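# Band a hair tie around a charger with wound cable

## Task

Get the hair tie around the charger and its wound-on cable so that it sits straight across the charger and well away from either end. Every bit of cable that started wound on the charger must still be wound on it, with no loops hanging free, and the tie must press each turn against the charger's two wide faces. At the end the charger must rest on the desk, flat on one of its wide faces.

## Robot and tools

Robot: two six-joint arms, left_arm and right_arm, each with a two-finger parallel gripper. left_arm's fingers can fold. Only the quarter of each pad nearest the tip grips normally. Deeper in, the fingers wrap and draw the part toward the palm, which can give a loose grip on thin parts or too hard a squeeze on wide ones. A fingertip pushed onto a surface also folds easily, so contact may barely show. right_arm's fingers are rigid.

Frames: the scene frame has its origin on the table top midway between the arms, +z up, +x out over the table, and left_arm on the +y side. left_arm's base sits near (+0.009, +0.699, 0) and right_arm's near (+0.011, -0.676, 0), each turned slightly about z. Each arm's poses, velocities, offsets and wrist-camera poses are in that arm's own base frame. Fixed cameras are in the scene frame. On the gripper, +z points out along the fingers and the fingers close along y. end_effector_position is the point between closed pads; fingertips stick out about 33 mm past it at small openings, 9 mm when fully open.

Row layout (both motion tools): 18 numbers, each from -1 to 1. First left_arm: dx, dy, dz, rx, ry, rz, gripper position, force_limit, speed; then the same nine for right_arm. Always send all 18. dx..rz are offsets, not poses: scaled so 1.0 = 0.6 m or 180 degrees, along that arm's base axes, with rx, ry, rz forming one rotation vector turned about the Hand target's position. They count from the arm's Hand target as it stands when the action or move begins, never from the previous row, so sending the same offset twice moves the arm twice. All six zero re-requests the current Hand target. Gripper numbers are absolute settings: position +1 = open 140 mm, about -0.8 = pads touching, -1 = close until blocked. force_limit sets grip force (roughly 14 N at -1 up to 58 N at +1 when closing slowly); speed sets finger speed (about 30 mm/s at -1 to 250 at +1). A faster close squeezes harder. Both start at +1. To leave a gripper unchanged, repeat its last three numbers; 0 is a real command.

execute_actions(actions, cameras): actions is a list of actions; each action is up to 15 rows, one per 1/30 s step, the last row held for the remaining steps. An empty list returns images and full status. cameras lists names (cam_head_left, cam_head_right, cam_high, cam_left_wrist, cam_right_wrist), ["all"], or [].

move(target, speed, blend, stop_force, zero, blocking, cameras): straight-line paths toward target, one 18-number row or a list of up to 15 rows, every row an offset from the same starting Hand targets. speed: m/s, 0.002 to 2, default 0.25 (turns at twice that in rad/s); one value or one per target. blend: corner rounding in m for lists, default 0 (stop at each). stop_force: 10 to 80 N, ends an arm's path once it feels that much push along its travel; unreliable when the gripper rotates, near stretched or straight-wrist poses, and it keeps pressing afterwards. Use it only slowly with small values, and omit it when backing off a contact. zero (default true) re-zeros force before the move. blocking=false returns early while the move continues (not with stop_force). Give all rows in a list identical finger numbers. Paths do not avoid obstacles; avoid routing near an arm's own base.

wait(seconds 0 to 10), stop() to brake a running move, zoom_image(camera, region [x0,y0,x1,y1] pixels, at most 504 square) on the latest image, clear_fault(arm) after a reported torque or force fault, finished_scene(scene = current scene number) once the goal is met and stable.

Controller notes: each step the command is clipped to within 70 mm and 16 degrees of the measured pose, so a gripper may stop short; Hand target is the clipped command and the base for the next offsets. Add the missing distance if needed. An arm blocked by something keeps pushing until commanded back.

Results: per arm end_effector_position (m), end_effector_quat_wxyz, velocities, Hand target, Tool commands, joint positions and torques, external joint torques, flange force (gripper axes, includes held weight), wrist depth (7x7 grid of mm ahead of each wrist camera, '-' unknown). object_status: 0 moving, 1 blocked opening, 2 blocked closing (a grip; check for it), 3 reached position or pads met. position_measured counts: 3 open, ~75 = 100 mm, 139 = 60 mm, 200 = 20 mm, 230 pads touching. To tighten a held grip raise force_limit and nudge position (-1 to -0.98). move adds a line such as done, off_target, moving, held or fault, plus limits=paced (clipped) or limits=held (checks withheld steps). MOTOR HOT warns of overheating; an OVER-TEMPERATURE FAULT brakes that arm for 30 s or more.

Avoid: a torque fault (contact torque at a joint's limit, e.g. wrist joints 42.3 N m) or force fault (144 N on the arm) from pushing past firm contact; the arms are stiff. Avoid the arms touching each other or one gripper closing on the other's fingers; a clearance check helps but is not complete. Do not drop parts, release moving parts, slam, twist stiff things hard or hold heavy parts off-centre. Anything ending up off the table fails the task.

Each tool is called after "Request:" by a JSON object that holds its "method" and its "body", one argument or row to a line.

## Session

Request:
{"method": "execute_actions", "body": {
  "actions": []
}}

Scene clock: 0.00 s.
left_arm: end_effector_position=(+0.2957, -0.1841, +0.2921) position_measured=3 object_status=3 end_effector_quat_wxyz=(-0.079, +0.807, +0.581, +0.075) | right_arm: end_effector_position=(+0.0186, +0.0882, +0.3643) position_measured=3 object_status=3 end_effector_quat_wxyz=(-0.129, +0.686, -0.163, +0.697)
Joint positions: left_arm=[-0.819 -0.262 2.076 0.169 1.469 -0.526] | right_arm=[2.714 -0.086 2.475 -0.5 2.265 -1.488]
Joint velocities: within noise
Joint torques (N m): no reading
External joint torques (N m): no reading
Flange force (N): no reading
Wrist depth (mm): cam_left_wrist=[275 443 431 425 414 407 402 / 299 442 435 428 420 411 402 / 318 443 437 425 420 415 404 / 421 446 436 430 422 418 406 / 459 127 442 435 424 416 123 / - 127 446 434 425 418 116 / - 455 443 436 428 418 411] | cam_right_wrist=[- - - 2651 2432 2164 - / 2034 1950 2681 2651 - 2432 - / 2336 - - - 3024 - 3469 / 2564 - - - - 2537 2564 / - 143 2313 1129 918 773 121 / - 131 1044 831 696 597 122 / - 944 766 643 563 502 160]
Hand target: left_arm +0.2957, -0.1841, +0.2921; -0.079, +0.807, +0.581, +0.075 | right_arm +0.0186, +0.0882, +0.3643; -0.129, +0.686, -0.163, +0.697
Tool commands: left_gripper/position=+1.0 left_gripper/force_limit=+1.0 left_gripper/speed=+1.0 right_gripper/position=+1.0 right_gripper/force_limit=+1.0 right_gripper/speed=+1.0

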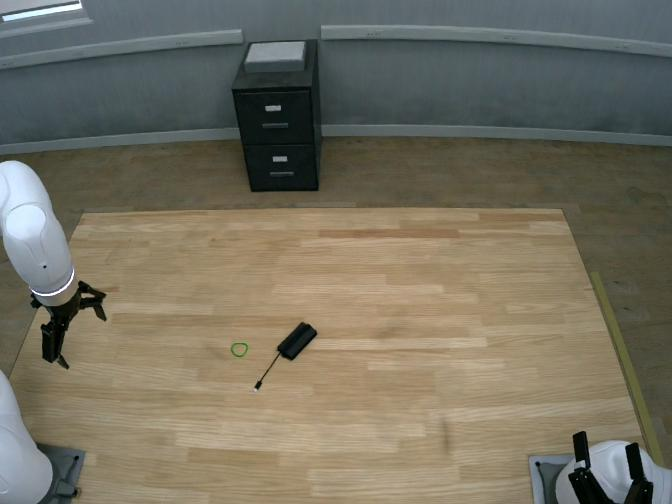

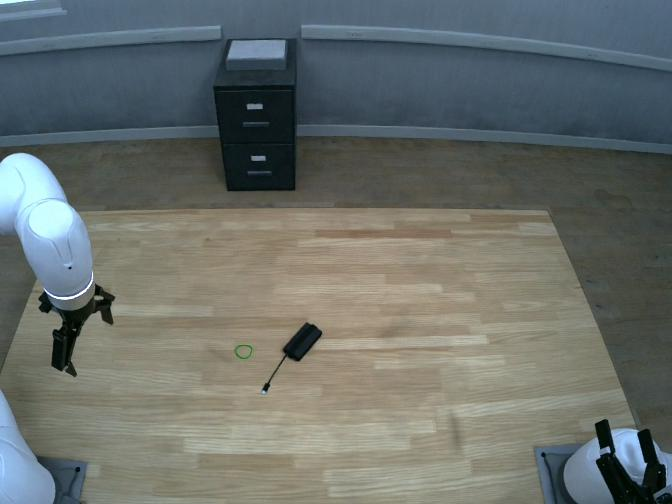

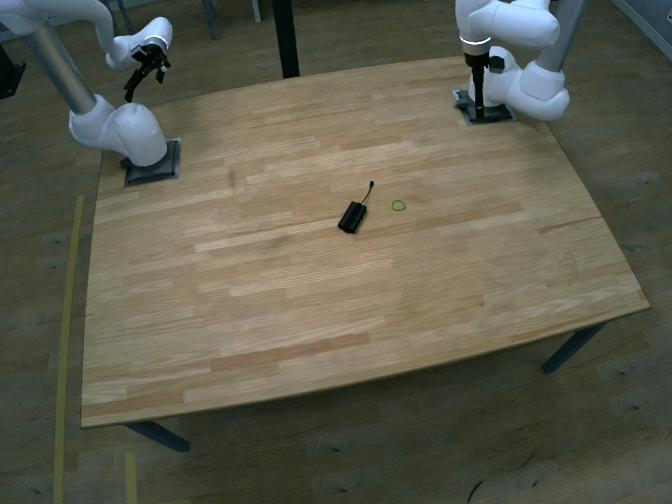

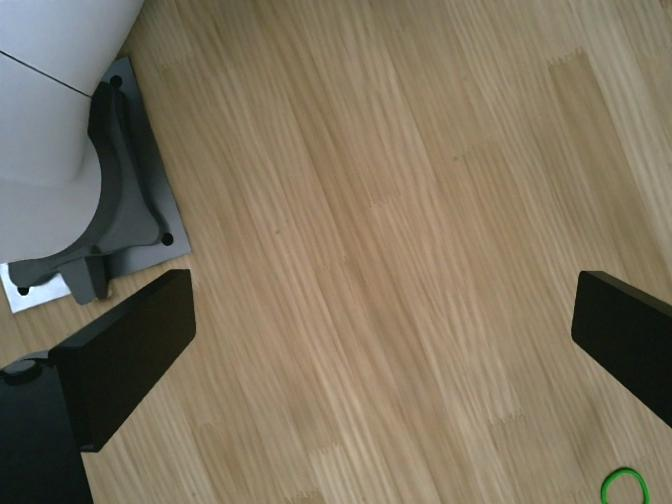

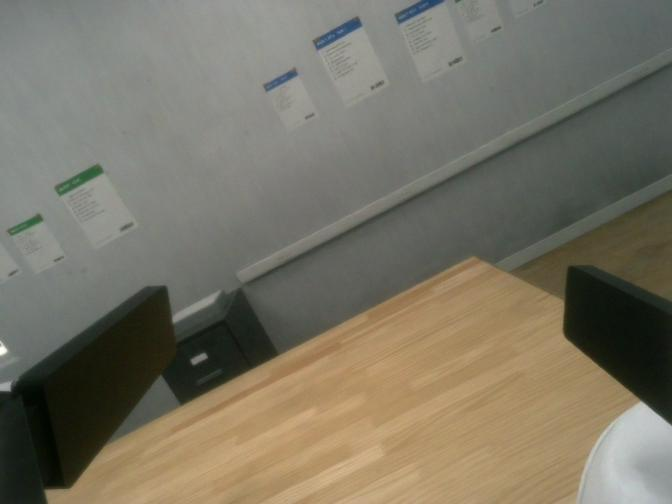

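Request:
{"method": "zoom_image", "body": {
  "camera": "cam_head_left",
  "region": [210, 300, 350, 405]
}}

Request:
{"method": "zoom_image", "body": {
  "camera": "cam_high",
  "region": [320, 165, 420, 240]
}}

Scaled by 3.600 from the camera's 672x504 image, which has a finer 960x720 frame.

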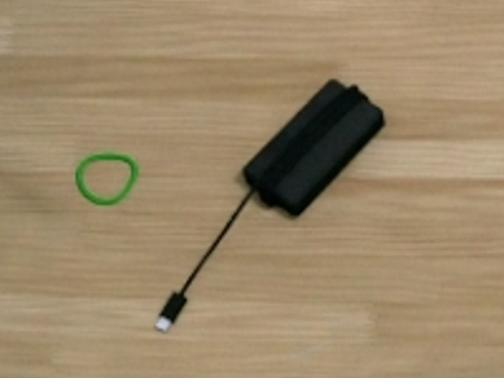

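Scaled by 5.040 from the camera's 672x504 image, which has a finer 960x720 frame.

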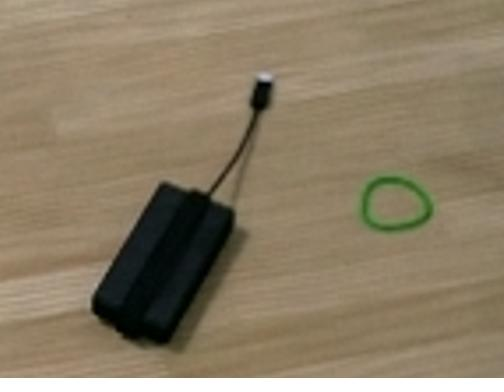

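Request:
{"method": "move", "body": {
  "target": [0.34,-0.45,0.05,-0.0685,0.0095,0,1,1,1,0,0,0,0,0,0,1,1,1],
  "cameras": ["all"]
}}

Scene clock: 7.70 s.
left_arm: end_effector_position=(+0.4997, -0.4540, +0.3221) position_measured=3 object_status=3 end_effector_quat_wxyz=(-0.001, +0.811, +0.584, +0.000) | right_arm: end_effector_position=(+0.0186, +0.0882, +0.3643) position_measured=3 object_status=3 end_effector_quat_wxyz=(-0.129, +0.686, -0.163, +0.697)
Joint positions: left_arm=[-0.789 0.204 1.556 0 1.383 -0.466] | right_arm=[2.714 -0.086 2.475 -0.5 2.265 -1.488]
Joint torques (N m): left_arm=[1.33 -58.46 -44.55 3.98 -0.03 -0.21] | right_arm=[-1.54 -19.73 -24.94 1.42 2.52 0.15]
External joint torques (N m): left_arm=[-1.49 -4.2 3.07 0.32 0.05 0.21] | right_arm=[1.55 3.72 -0.19 0.53 0.09 -0.17]
Flange force (N): left_arm=[3.4 -12.4 3.1] | right_arm=[-4.7 6.5 -9.1]
Wrist depth (mm): cam_left_wrist=[421 417 415 412 407 403 397 / 439 435 434 425 422 420 414 / 460 456 449 446 444 434 431 / 476 474 468 460 460 455 445 / 490 127 489 483 476 472 122 / - 127 513 510 501 494 117 / - 545 540 535 522 516 512] | cam_right_wrist=[- - - 2681 2336 - - / 2106 2313 - 2537 - - - / - - - - 2651 - - / - - 2510 - - 2743 2268 / - 143 2226 1048 914 768 121 / - 132 1048 843 698 599 122 / - 955 763 650 560 506 159]
Hand target: left_arm +0.4997, -0.4541, +0.3221; -0.001, +0.811, +0.584, +0.000 | right_arm +0.0186, +0.0882, +0.3643; -0.129, +0.686, -0.163, +0.697
Off the commanded pose: left_arm 0.000 m, 0 deg | right_arm 0.000 m, 0 deg.
move: done

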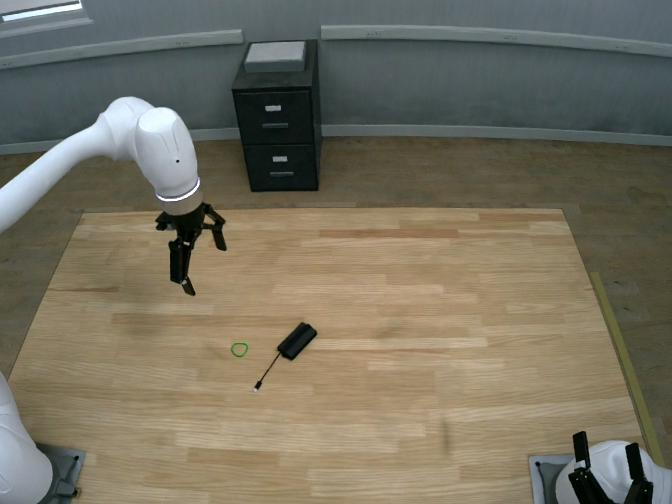

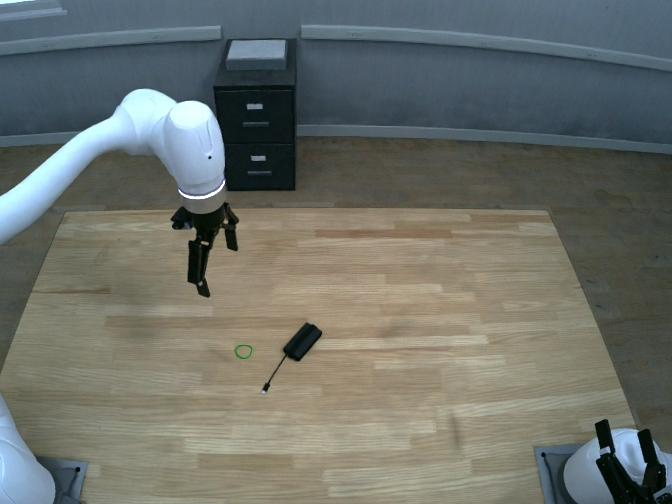

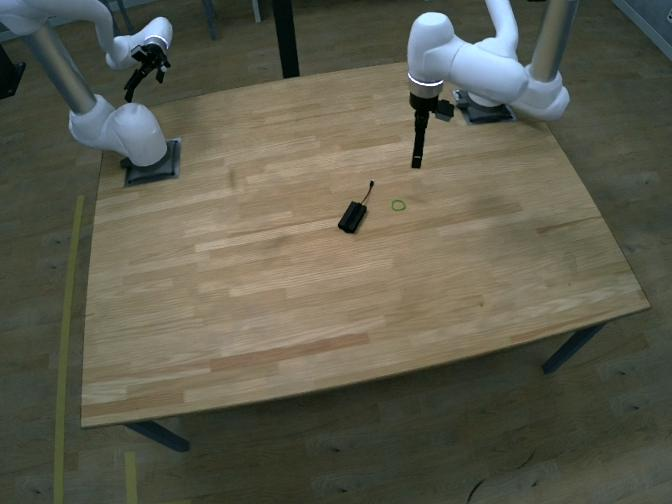

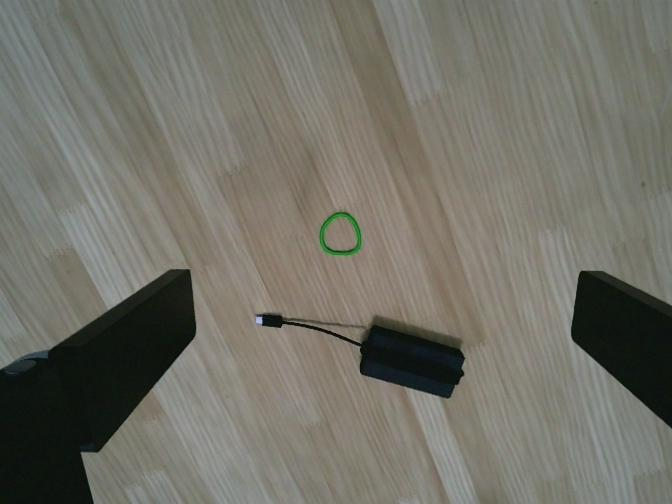

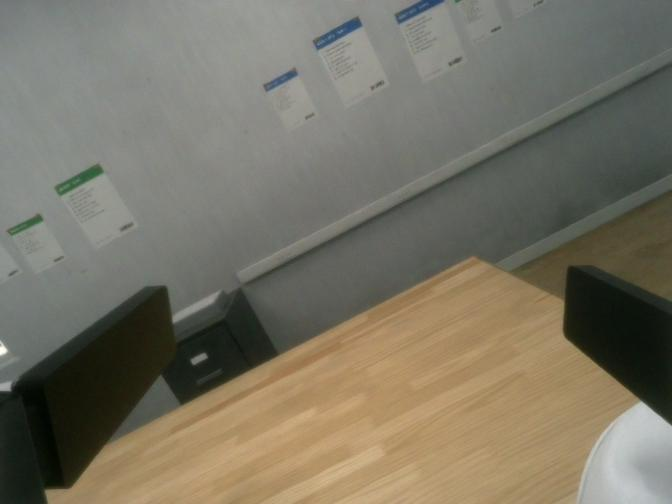

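Request:
{"method": "zoom_image", "body": {
  "camera": "cam_left_wrist",
  "region": [240, 190, 490, 410]
}}

Request:
{"method": "zoom_image", "body": {
  "camera": "cam_right_wrist",
  "region": [0, 250, 672, 504]
}}

Scaled by 2.016 from the camera's 672x504 image, which has a finer 960x720 frame.

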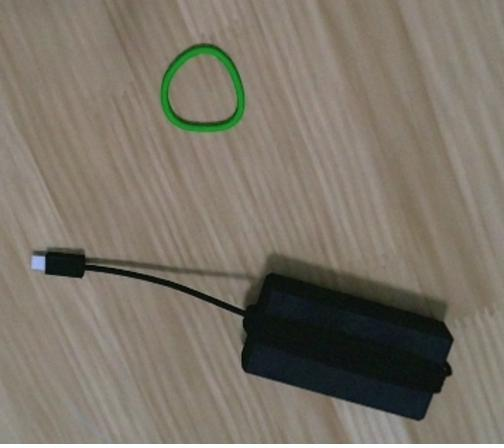

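Region (0, 250, 672, 504) is 672x254 pixels. A region can be at most 504 by 504 pixels.

Request:
{"method": "zoom_image", "body": {
  "camera": "cam_head_left",
  "region": [150, 190, 240, 300]
}}

Request:
{"method": "zoom_image", "body": {
  "camera": "cam_high",
  "region": [110, 20, 190, 110]
}}

Request:
{"method": "zoom_image", "body": {
  "camera": "cam_head_left",
  "region": [550, 420, 672, 504]
}}

Request:
{"method": "zoom_image", "body": {
  "camera": "cam_right_wrist",
  "region": [0, 250, 250, 500]
}}

Scaled by 4.582 from the camera's 672x504 image, which has a finer 960x720 frame.

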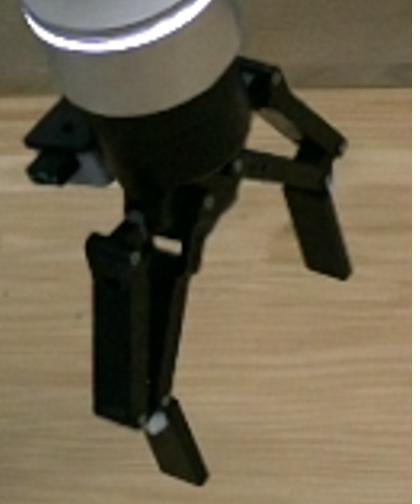

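Scaled by 5.600 from the camera's 672x504 image, which has a finer 960x720 frame.

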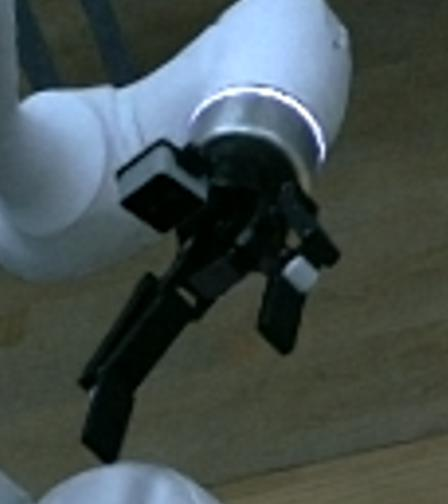

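Scaled by 4.131 from the camera's 672x504 image, which has a finer 960x720 frame.

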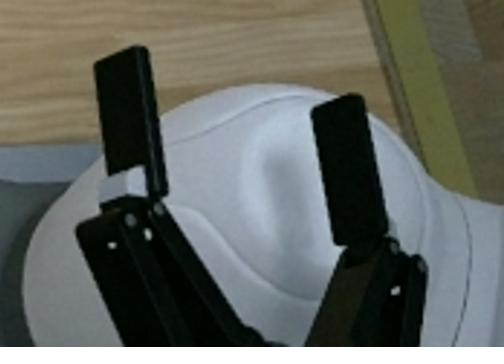

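Scaled by 2.016 from the camera's 672x504 image, which has a finer 960x720 frame.

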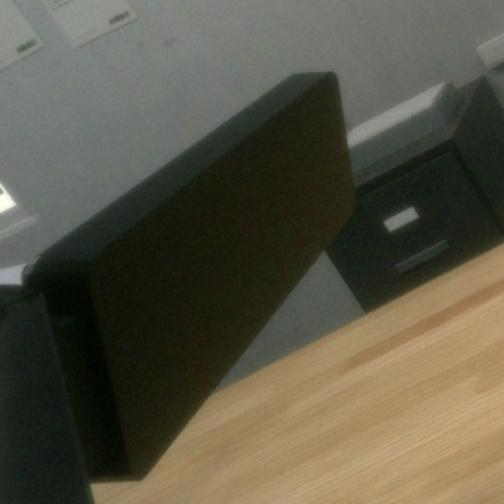

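Request:
{"method": "move", "body": {
  "target": [0.0022,-0.278,-0.2,0,0,0.409,1,1,1,0.467,0.6,0,0,0.5,0,1,1,1],
  "cameras": ["all"]
}}

Scene clock: 23.00 s.
left_arm: end_effector_position=(+0.5010, -0.6209, +0.2021) position_measured=3 object_status=3 end_effector_quat_wxyz=(-0.001, +0.300, +0.954, +0.000) | right_arm: end_effector_position=(+0.2987, +0.4482, +0.3644) position_measured=3 object_status=3 end_effector_quat_wxyz=(+0.024, +0.978, -0.207, +0.008)
Joint positions: left_arm=[-0.935 0.445 1.448 -0.001 1.248 -1.896] | right_arm=[0.94 -0.005 1.712 -0.035 1.472 -3.352]
Joint torques (N m): left_arm=[1.24 -80.19 -43.53 3.77 0.01 -0.24] | right_arm=[-1.96 -44.6 -41.31 3.6 0.05 0.15]
External joint torques (N m): left_arm=[-1.08 -4.7 3.55 0.32 0.04 0.24] | right_arm=[1.7 3.43 -0.8 0.58 0.04 -0.15]
Flange force (N): left_arm=[15.2 3.3 1.5] | right_arm=[-1.7 -7.3 -1.0]
Wrist depth (mm): cam_left_wrist=[313 309 307 304 301 299 297 / 324 322 320 316 312 311 307 / 335 337 332 307 326 323 319 / 353 344 345 319 339 336 331 / 363 127 360 356 354 350 123 / - 127 380 372 369 368 116 / - 402 393 392 392 382 380] | cam_right_wrist=[449 451 453 461 463 465 472 / 464 463 470 473 478 482 488 / 467 481 485 490 491 496 503 / 507 500 502 508 512 520 522 / 505 143 520 525 528 531 122 / - 533 541 544 554 551 112 / - 556 560 566 573 577 582]
Hand target: left_arm +0.5010, -0.6209, +0.2021; +0.000, +0.300, +0.954, +0.000 | right_arm +0.2988, +0.4482, +0.3643; +0.024, +0.978, -0.207, +0.008
Off the commanded pose: left_arm 0.000 m, 0 deg | right_arm 0.000 m, 0 deg.
move: done

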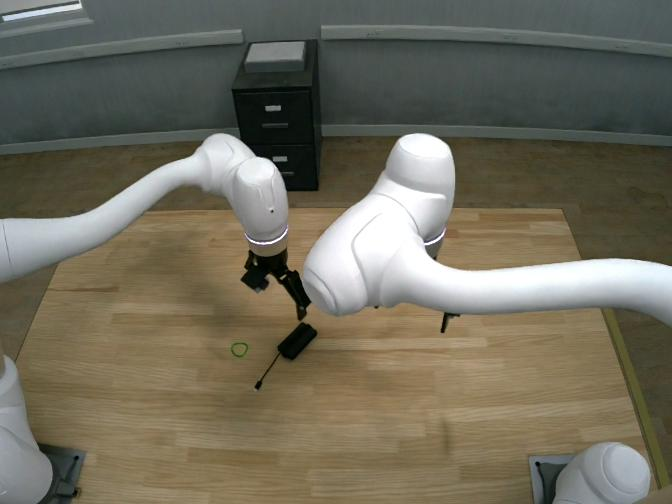

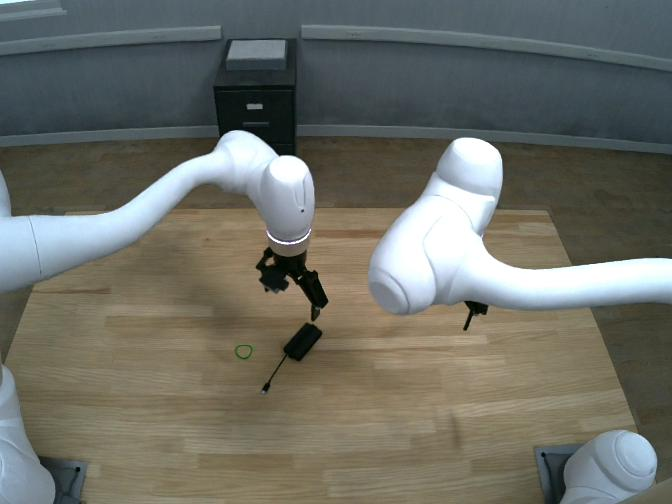

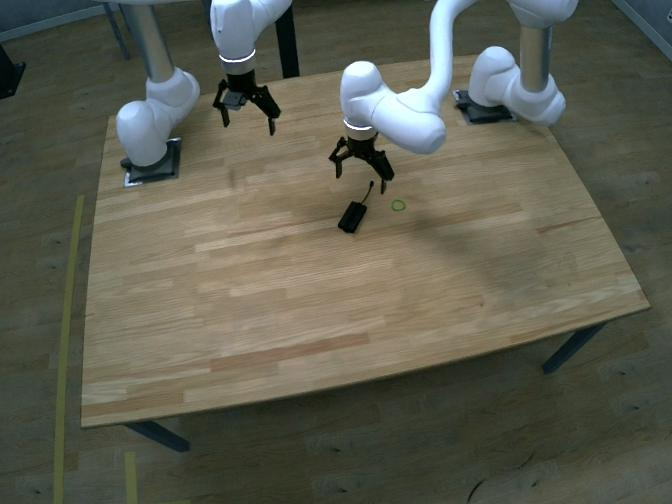

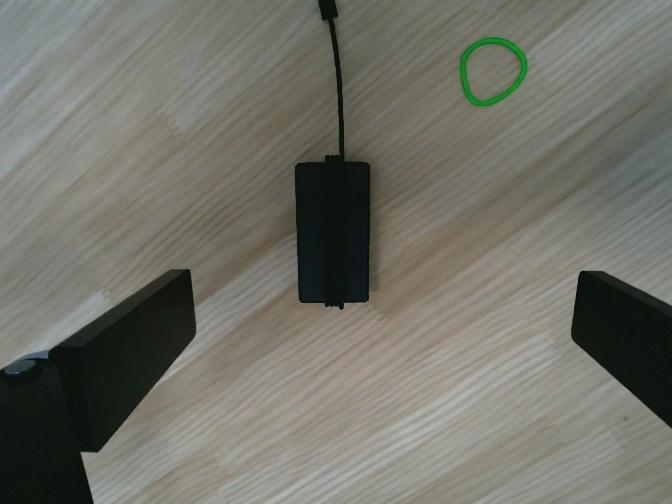

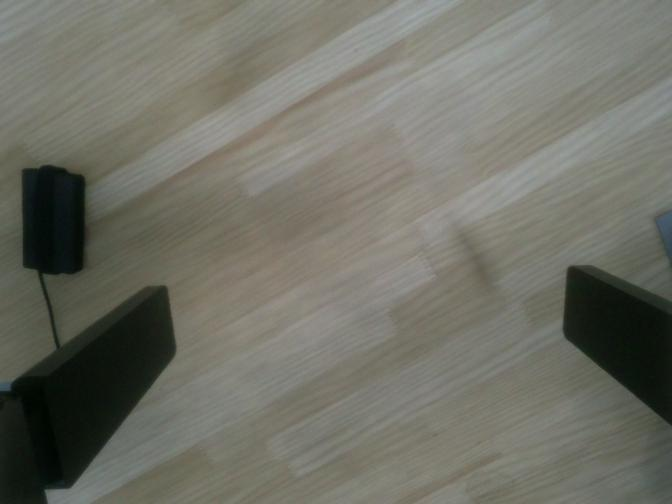

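Request:
{"method": "move", "body": {
  "target": [-0.0617,-0.0117,-0.16,0,0,0,1,1,1,0,0,0,0,0,0,1,1,1],
  "cameras": ["cam_left_wrist"]
}}

Scene clock: 29.70 s.
left_arm: end_effector_position=(+0.4640, -0.6279, +0.1062) position_measured=3 object_status=3 end_effector_quat_wxyz=(-0.001, +0.300, +0.954, +0.000) | right_arm: end_effector_position=(+0.2988, +0.4482, +0.3643) position_measured=3 object_status=3 end_effector_quat_wxyz=(+0.024, +0.978, -0.207, +0.008)
Joint positions: left_arm=[-0.978 0.481 1.58 -0.002 1.08 -1.94] | right_arm=[0.94 -0.005 1.712 -0.035 1.472 -3.352]
Joint torques (N m): left_arm=[0.82 -80.91 -40.79 3.44 -0.05 -0.21] | right_arm=[-1.34 -44.64 -41.31 3.61 0.1 0.18]
External joint torques (N m): left_arm=[-0.76 -4.54 3.57 0.36 0.09 0.21] | right_arm=[1.18 3.33 -0.84 0.58 -0.02 -0.18]
Flange force (N): left_arm=[13.9 4.0 -0.6] | right_arm=[-0.8 -7.0 -0.9]
Wrist depth (mm): cam_left_wrist=[224 221 220 218 215 214 211 / 232 230 228 226 225 223 220 / 244 241 238 234 233 232 229 / 253 250 248 221 241 240 239 / 259 127 261 230 250 251 123 / - 127 272 270 264 263 122 / - 288 284 282 278 277 273] | cam_right_wrist=[451 450 455 460 463 466 471 / 463 469 468 475 479 484 484 / 472 481 483 488 494 499 504 / 474 502 502 508 513 514 521 / 328 143 521 525 531 533 122 / - 531 540 546 551 556 112 / - 555 558 566 566 575 585]
Hand target: left_arm +0.4640, -0.6279, +0.1061; +0.000, +0.300, +0.954, +0.000 | right_arm +0.2988, +0.4482, +0.3643; +0.024, +0.978, -0.207, +0.008
Off the commanded pose: left_arm 0.000 m, 0 deg | right_arm 0.000 m, 0 deg.
move: done
Images, in order (width x height): cam_left_wrist 672x504.

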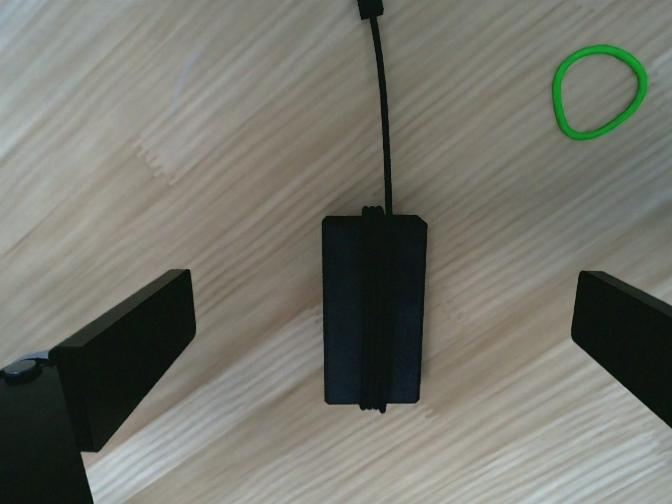

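Request:
{"method": "move", "body": {
  "target": [0,0,-0.077,0,0,0,0.15,-1,-1,0,0,0,0,0,0,1,1,1],
  "cameras": ["all"]
}}

Request:
{"method": "zoom_image", "body": {
  "camera": "cam_left_wrist",
  "region": [150, 100, 600, 500]
}}

Request:
{"method": "zoom_image", "body": {
  "camera": "cam_high",
  "region": [310, 150, 420, 240]
}}

Request:
{"method": "zoom_image", "body": {
  "camera": "cam_head_left",
  "region": [220, 260, 340, 370]
}}

Scene clock: 34.93 s.
left_arm: end_effector_position=(+0.4640, -0.6279, +0.0599) position_measured=110 object_status=0 end_effector_quat_wxyz=(+0.000, +0.300, +0.954, +0.000) | right_arm: end_effector_position=(+0.2988, +0.4482, +0.3643) position_measured=3 object_status=3 end_effector_quat_wxyz=(+0.024, +0.978, -0.207, +0.008)
Joint positions: left_arm=[-0.978 0.519 1.615 -0.002 1.008 -1.94] | right_arm=[0.94 -0.005 1.712 -0.035 1.472 -3.352]
Joint torques (N m): left_arm=[1.54 -82.73 -38.74 3.32 0.04 -0.18] | right_arm=[-1.33 -44.9 -41.32 3.63 0.09 0.18]
External joint torques (N m): left_arm=[-1.66 -4.72 3.05 0.33 0.01 0.18] | right_arm=[1.42 2.85 -1 0.59 0 -0.18]
Flange force (N): left_arm=[13.3 2.5 -2.0] | right_arm=[-1.3 -6.6 -1.3]
Wrist depth (mm): cam_left_wrist=[181 180 178 176 174 173 171 / 188 188 186 183 180 180 177 / 197 195 193 192 189 187 185 / 205 203 199 176 194 194 193 / 212 209 122 181 182 128 200 / - 86 214 189 191 128 75 / - - 230 228 225 224 -] | cam_right_wrist=[449 448 455 459 463 467 469 / 461 467 471 474 478 480 488 / 479 482 486 489 496 500 503 / 463 499 502 506 513 517 520 / 363 143 522 524 531 534 122 / - 531 537 544 550 555 112 / - 558 558 566 571 575 588]
Hand target: left_arm +0.4640, -0.6279, +0.0599; +0.000, +0.300, +0.954, +0.000 | right_arm +0.2988, +0.4482, +0.3643; +0.024, +0.978, -0.207, +0.008
Off the commanded pose: left_arm 0.000 m, 0 deg | right_arm 0.000 m, 0 deg.
move: done

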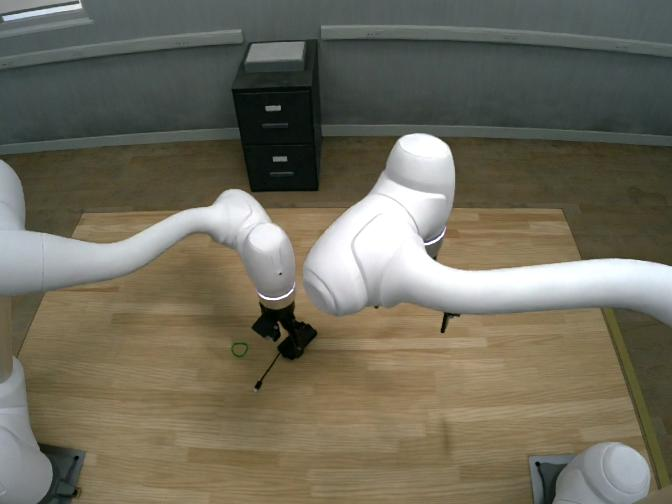

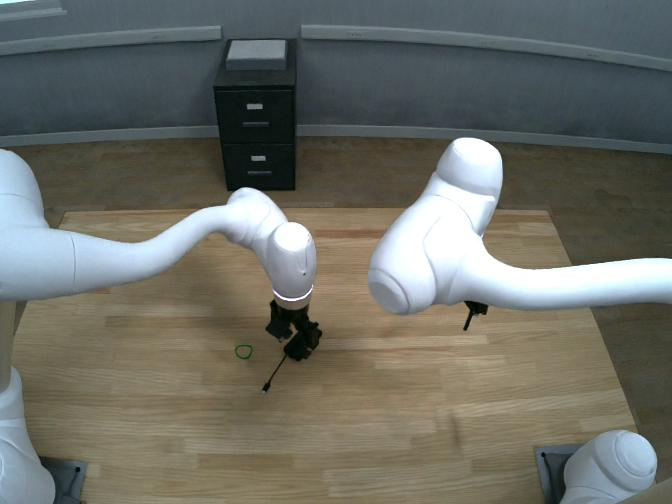

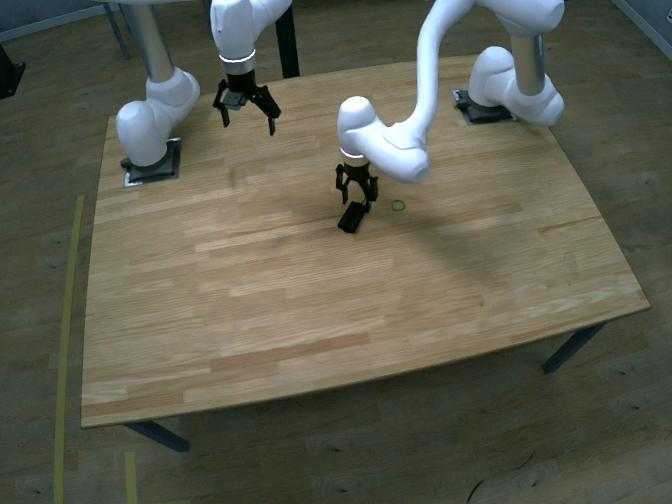

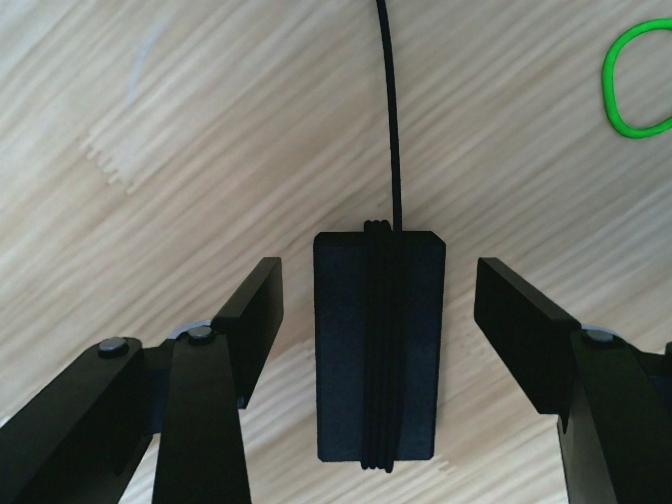

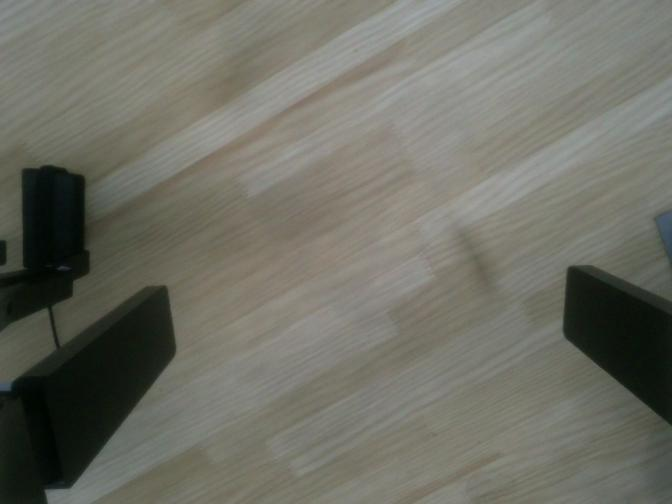

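Scaled by 1.120 from the camera's 672x504 image, which has a finer 960x720 frame.

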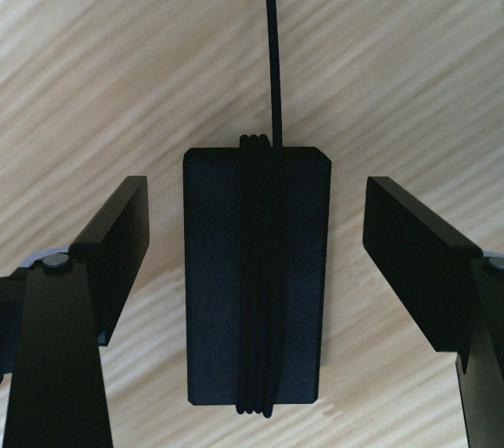

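Scaled by 4.582 from the camera's 672x504 image, which has a finer 960x720 frame.

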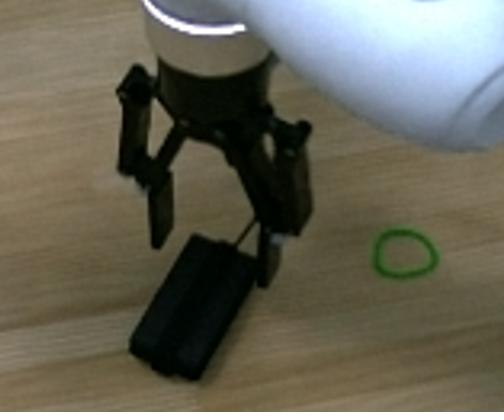

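Scaled by 4.200 from the camera's 672x504 image, which has a finer 960x720 frame.

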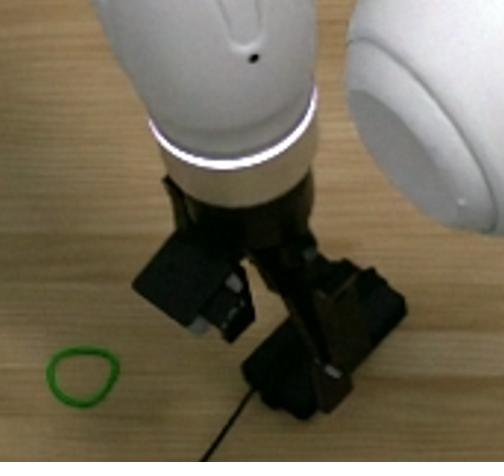

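Request:
{"method": "move", "body": {
  "target": [0,0,-0.025,0,0,0,0.15,-1,-1,0,0,0,0,0,0,1,1,1],
  "speed": 0.06
}}

Request:
{"method": "move", "body": {
  "target": [0,0,0,0,0,0,-1,-0.7,-1,0,0,0,0,0,0,1,1,1]
}}

Request:
{"method": "wait", "body": {
  "seconds": 1.5,
  "cameras": ["cam_left_wrist","cam_high"]
}}

Scene clock: 37.63 s.
left_arm: end_effector_position=(+0.4640, -0.6279, +0.0449) position_measured=110 object_status=3 end_effector_quat_wxyz=(+0.000, +0.300, +0.954, +0.000) | right_arm: end_effector_position=(+0.2988, +0.4482, +0.3643) position_measured=3 object_status=3 end_effector_quat_wxyz=(+0.024, +0.978, -0.207, +0.008)
Joint positions: left_arm=[-0.978 0.532 1.625 -0.002 0.984 -1.94] | right_arm=[0.94 -0.005 1.712 -0.035 1.472 -3.352]
Joint torques (N m): left_arm=[1.62 -83.08 -38.18 3.25 -0.07 -0.26] | right_arm=[-1.39 -44.65 -41.22 3.61 0.07 0.19]
External joint torques (N m): left_arm=[-1.73 -4.96 3.01 0.35 0.1 0.26] | right_arm=[1.65 2.74 -1.02 0.61 0.02 -0.18]
Flange force (N): left_arm=[13.3 2.5 -2.6] | right_arm=[-1.7 -6.5 -1.4]
Wrist depth (mm): cam_left_wrist=[167 165 164 163 161 160 158 / 174 173 170 170 168 166 164 / 181 179 178 176 174 172 172 / 189 187 184 180 179 179 178 / 198 192 122 163 164 128 185 / - 86 123 170 172 117 74 / - - 212 180 203 205 -] | cam_right_wrist=[450 450 455 458 462 467 470 / 463 467 470 475 477 485 484 / 478 480 488 488 491 499 498 / 451 497 504 511 507 512 520 / 366 143 520 522 534 533 122 / - 535 542 547 549 551 112 / - 551 563 564 573 578 585]
Hand target: left_arm +0.4640, -0.6279, +0.0449; +0.000, +0.300, +0.954, +0.000 | right_arm +0.2988, +0.4482, +0.3643; +0.024, +0.978, -0.207, +0.008
Off the commanded pose: left_arm 0.000 m, 0 deg | right_arm 0.000 m, 0 deg.
move: done

Scene clock: 38.63 s.
left_arm: end_effector_position=(+0.4640, -0.6279, +0.0449) position_measured=147 object_status=0 end_effector_quat_wxyz=(+0.000, +0.300, +0.954, +0.000) | right_arm: end_effector_position=(+0.2988, +0.4482, +0.3643) position_measured=3 object_status=3 end_effector_quat_wxyz=(+0.024, +0.978, -0.207, +0.008)
Joint positions: left_arm=[-0.978 0.532 1.625 -0.002 0.984 -1.94] | right_arm=[0.94 -0.005 1.712 -0.035 1.472 -3.352]
Joint torques (N m): left_arm=[0.84 -82.25 -38.28 3.12 -0.33 -0.09] | right_arm=[-1.52 -44.79 -41.28 3.63 0.06 0.18]
External joint torques (N m): left_arm=[-0.66 -5.73 3.17 0.48 0.37 0.09] | right_arm=[1.43 3.59 -0.83 0.56 0.02 -0.18]
Flange force (N): left_arm=[14.0 4.0 -3.6] | right_arm=[-1.2 -7.5 -0.9]
Wrist depth (mm): cam_left_wrist=[167 165 165 163 161 160 157 / 173 172 171 169 167 166 164 / 181 180 178 176 175 173 171 / 189 187 185 163 160 179 178 / 198 195 106 162 161 118 183 / - 79 85 169 171 84 74 / - - - 180 181 - -] | cam_right_wrist=[450 452 455 458 462 467 472 / 466 469 470 475 481 479 486 / 466 481 484 488 494 496 505 / 461 499 502 506 514 514 521 / 506 143 521 524 530 535 121 / - 533 541 545 552 558 112 / - 555 558 563 574 575 584]
Hand target: left_arm +0.4640, -0.6279, +0.0449; +0.000, +0.300, +0.954, +0.000 | right_arm +0.2988, +0.4482, +0.3643; +0.024, +0.978, -0.207, +0.008
Off the commanded pose: left_arm 0.000 m, 0 deg | right_arm 0.000 m, 0 deg.
move: done

Scene clock: 40.13 s.
left_arm: end_effector_position=(+0.4640, -0.6279, +0.0449) position_measured=147 object_status=2 end_effector_quat_wxyz=(+0.000, +0.300, +0.954, +0.000) | right_arm: end_effector_position=(+0.2988, +0.4482, +0.3643) position_measured=3 object_status=3 end_effector_quat_wxyz=(+0.024, +0.978, -0.207, +0.008)
Joint positions: left_arm=[-0.978 0.532 1.625 -0.002 0.984 -1.94] | right_arm=[0.94 -0.005 1.712 -0.035 1.472 -3.352]
Joint torques (N m): left_arm=[0.55 -82.07 -38.2 3.15 -0.35 -0.14] | right_arm=[-1.49 -44.92 -41.27 3.64 0.07 0.16]
External joint torques (N m): left_arm=[-0.63 -6.08 3.03 0.45 0.39 0.14] | right_arm=[1.82 3.04 -0.95 0.57 0.02 -0.16]
Flange force (N): left_arm=[14.1 4.1 -4.1] | right_arm=[-2.0 -7.0 -1.2]
Wrist depth (mm): cam_left_wrist=[167 166 164 163 161 159 157 / 174 173 171 169 167 166 164 / 181 180 177 176 176 173 171 / 190 187 184 163 159 180 178 / 198 194 106 162 161 118 184 / - 79 86 169 171 84 74 / - - - 178 180 - -] | cam_right_wrist=[448 454 454 457 462 464 472 / 463 463 471 475 479 482 484 / 476 483 485 489 494 498 504 / 469 501 503 507 511 514 523 / 504 143 523 524 529 535 122 / - 531 539 542 550 556 112 / - 554 560 563 573 582 582]
Hand target: left_arm +0.4640, -0.6279, +0.0449; +0.000, +0.300, +0.954, +0.000 | right_arm +0.2988, +0.4482, +0.3643; +0.024, +0.978, -0.207, +0.008
Tool commands: left_gripper/position=-1.0 left_gripper/force_limit=-0.7 left_gripper/speed=-1.0 right_gripper/position=+1.0 right_gripper/force_limit=+1.0 right_gripper/speed=+1.0
Off the commanded pose: left_arm 0.000 m, 0 deg | right_arm 0.000 m, 0 deg.
wait: 1.50 s; at rest by 0.17 s
Images, in order (width x height): cam_high 672x504, cam_left_wrist 672x504.

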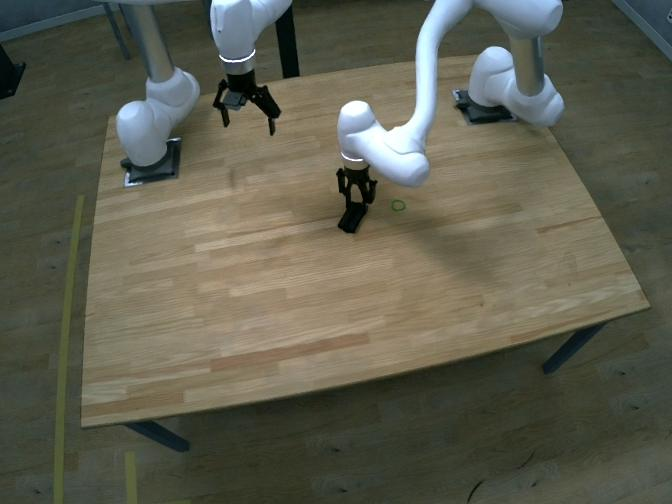

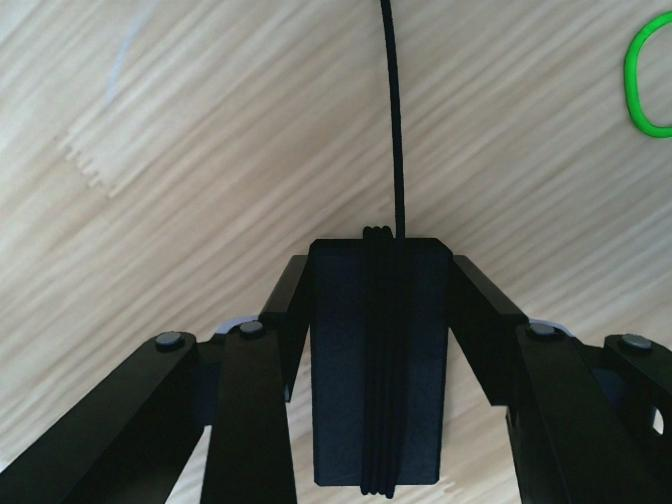

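Request:
{"method": "move", "body": {
  "target": [
    [0,0,0.2,0,0,0,-1,-0.7,-1,0,0,0,0,0,0,-1,-1,0],
    [0.14,0.88,0.5,-0.287,-0.41,0,-1,-0.7,-1,0,0,0,0.016,0.002,-0.062,-1,-1,0]
  ],
  "blend": [0.05,0],
  "cameras": ["all"]
}}

Scene clock: 48.53 s.
left_arm: end_effector_position=(+0.5479, -0.0999, +0.3449) position_measured=147 object_status=2 end_effector_quat_wxyz=(+0.674, +0.212, +0.674, -0.214) | right_arm: end_effector_position=(+0.2988, +0.4482, +0.3643) position_measured=233 object_status=3 end_effector_quat_wxyz=(+0.001, +0.954, -0.301, -0.003)
Joint positions: left_arm=[0.2 -0.125 2.554 0.948 -1.105 -2.133] | right_arm=[0.916 -0.024 1.731 0.004 1.439 -3.185]
Joint torques (N m): left_arm=[1.36 -17.51 -37.16 -0.44 -3.28 -0.2] | right_arm=[-1.37 -42.8 -41.32 3.73 -0.01 0.21]
External joint torques (N m): left_arm=[-1.27 -1.96 4.98 0.77 0.92 0.2] | right_arm=[1.49 3.4 -0.93 0.58 0.01 -0.21]
Flange force (N): left_arm=[-1.5 -11.9 -4.1] | right_arm=[-2.5 -7.1 -0.8]
Wrist depth (mm): cam_left_wrist=[1047 1067 - - - 1341 1246 / - - - - - - - / - - 2493 - - - - / 2248 - - 159 158 - 1638 / - - - 163 159 101 98 / - 79 - 168 169 84 74 / - - - 177 180 - -] | cam_right_wrist=[456 455 455 455 455 455 455 / 471 472 471 469 471 470 471 / 488 490 488 487 489 488 489 / 511 510 508 505 508 513 507 / 528 534 524 110 522 528 530 / 550 546 - - - - 550 / - - - - - - -]
Hand target: left_arm +0.5480, -0.0999, +0.3449; +0.674, +0.212, +0.674, -0.214 | right_arm +0.2988, +0.4482, +0.3643; +0.001, +0.954, -0.301, -0.003
Off the commanded pose: left_arm 0.000 m, 0 deg | right_arm 0.000 m, 0 deg.
move: done; blend cut to 0 m at target 1

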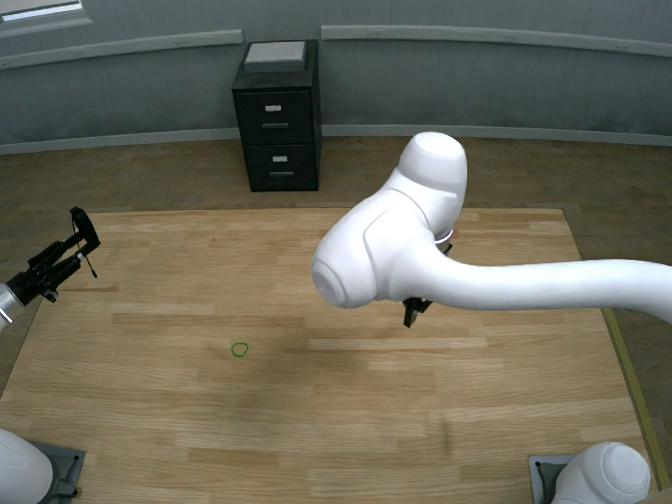

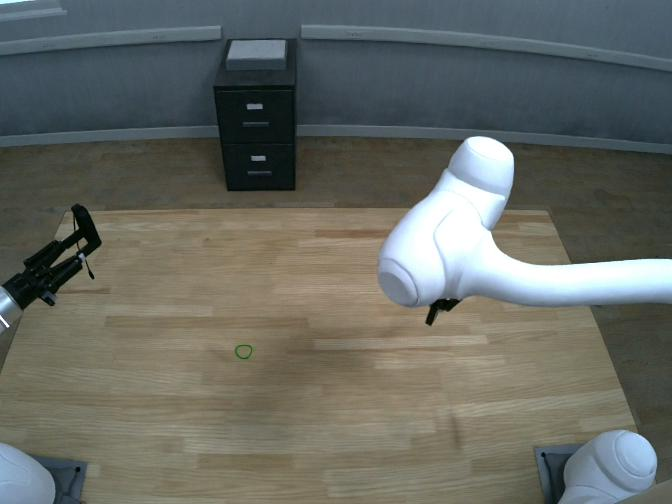

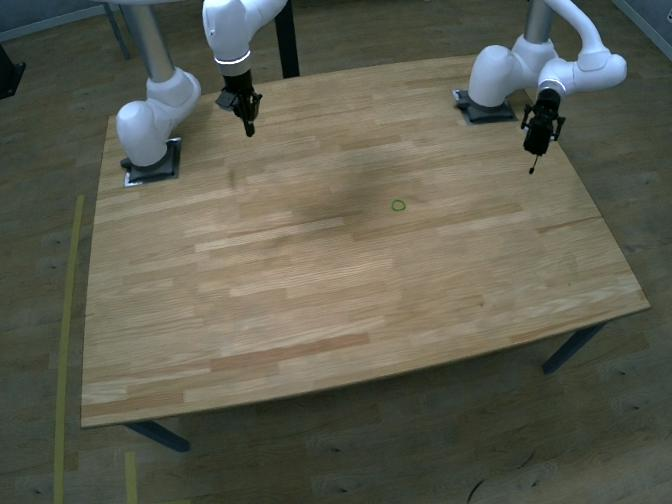

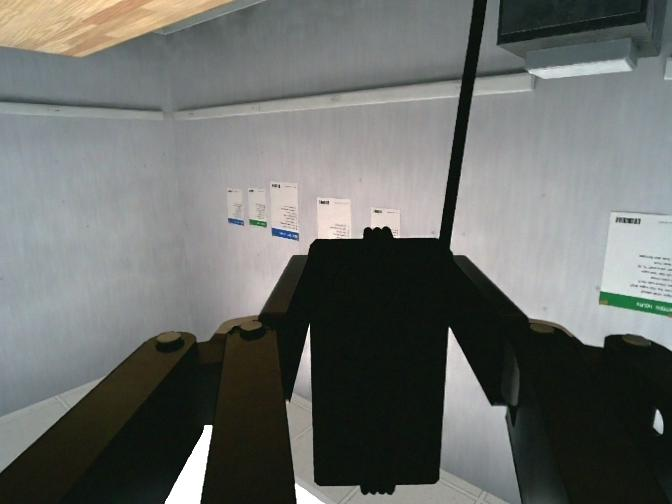

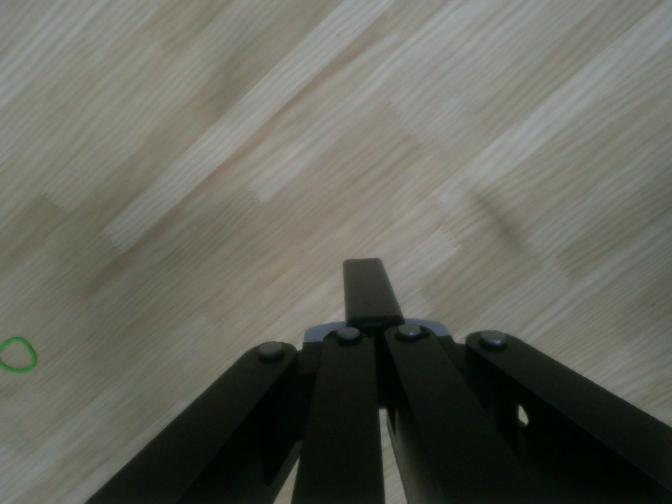

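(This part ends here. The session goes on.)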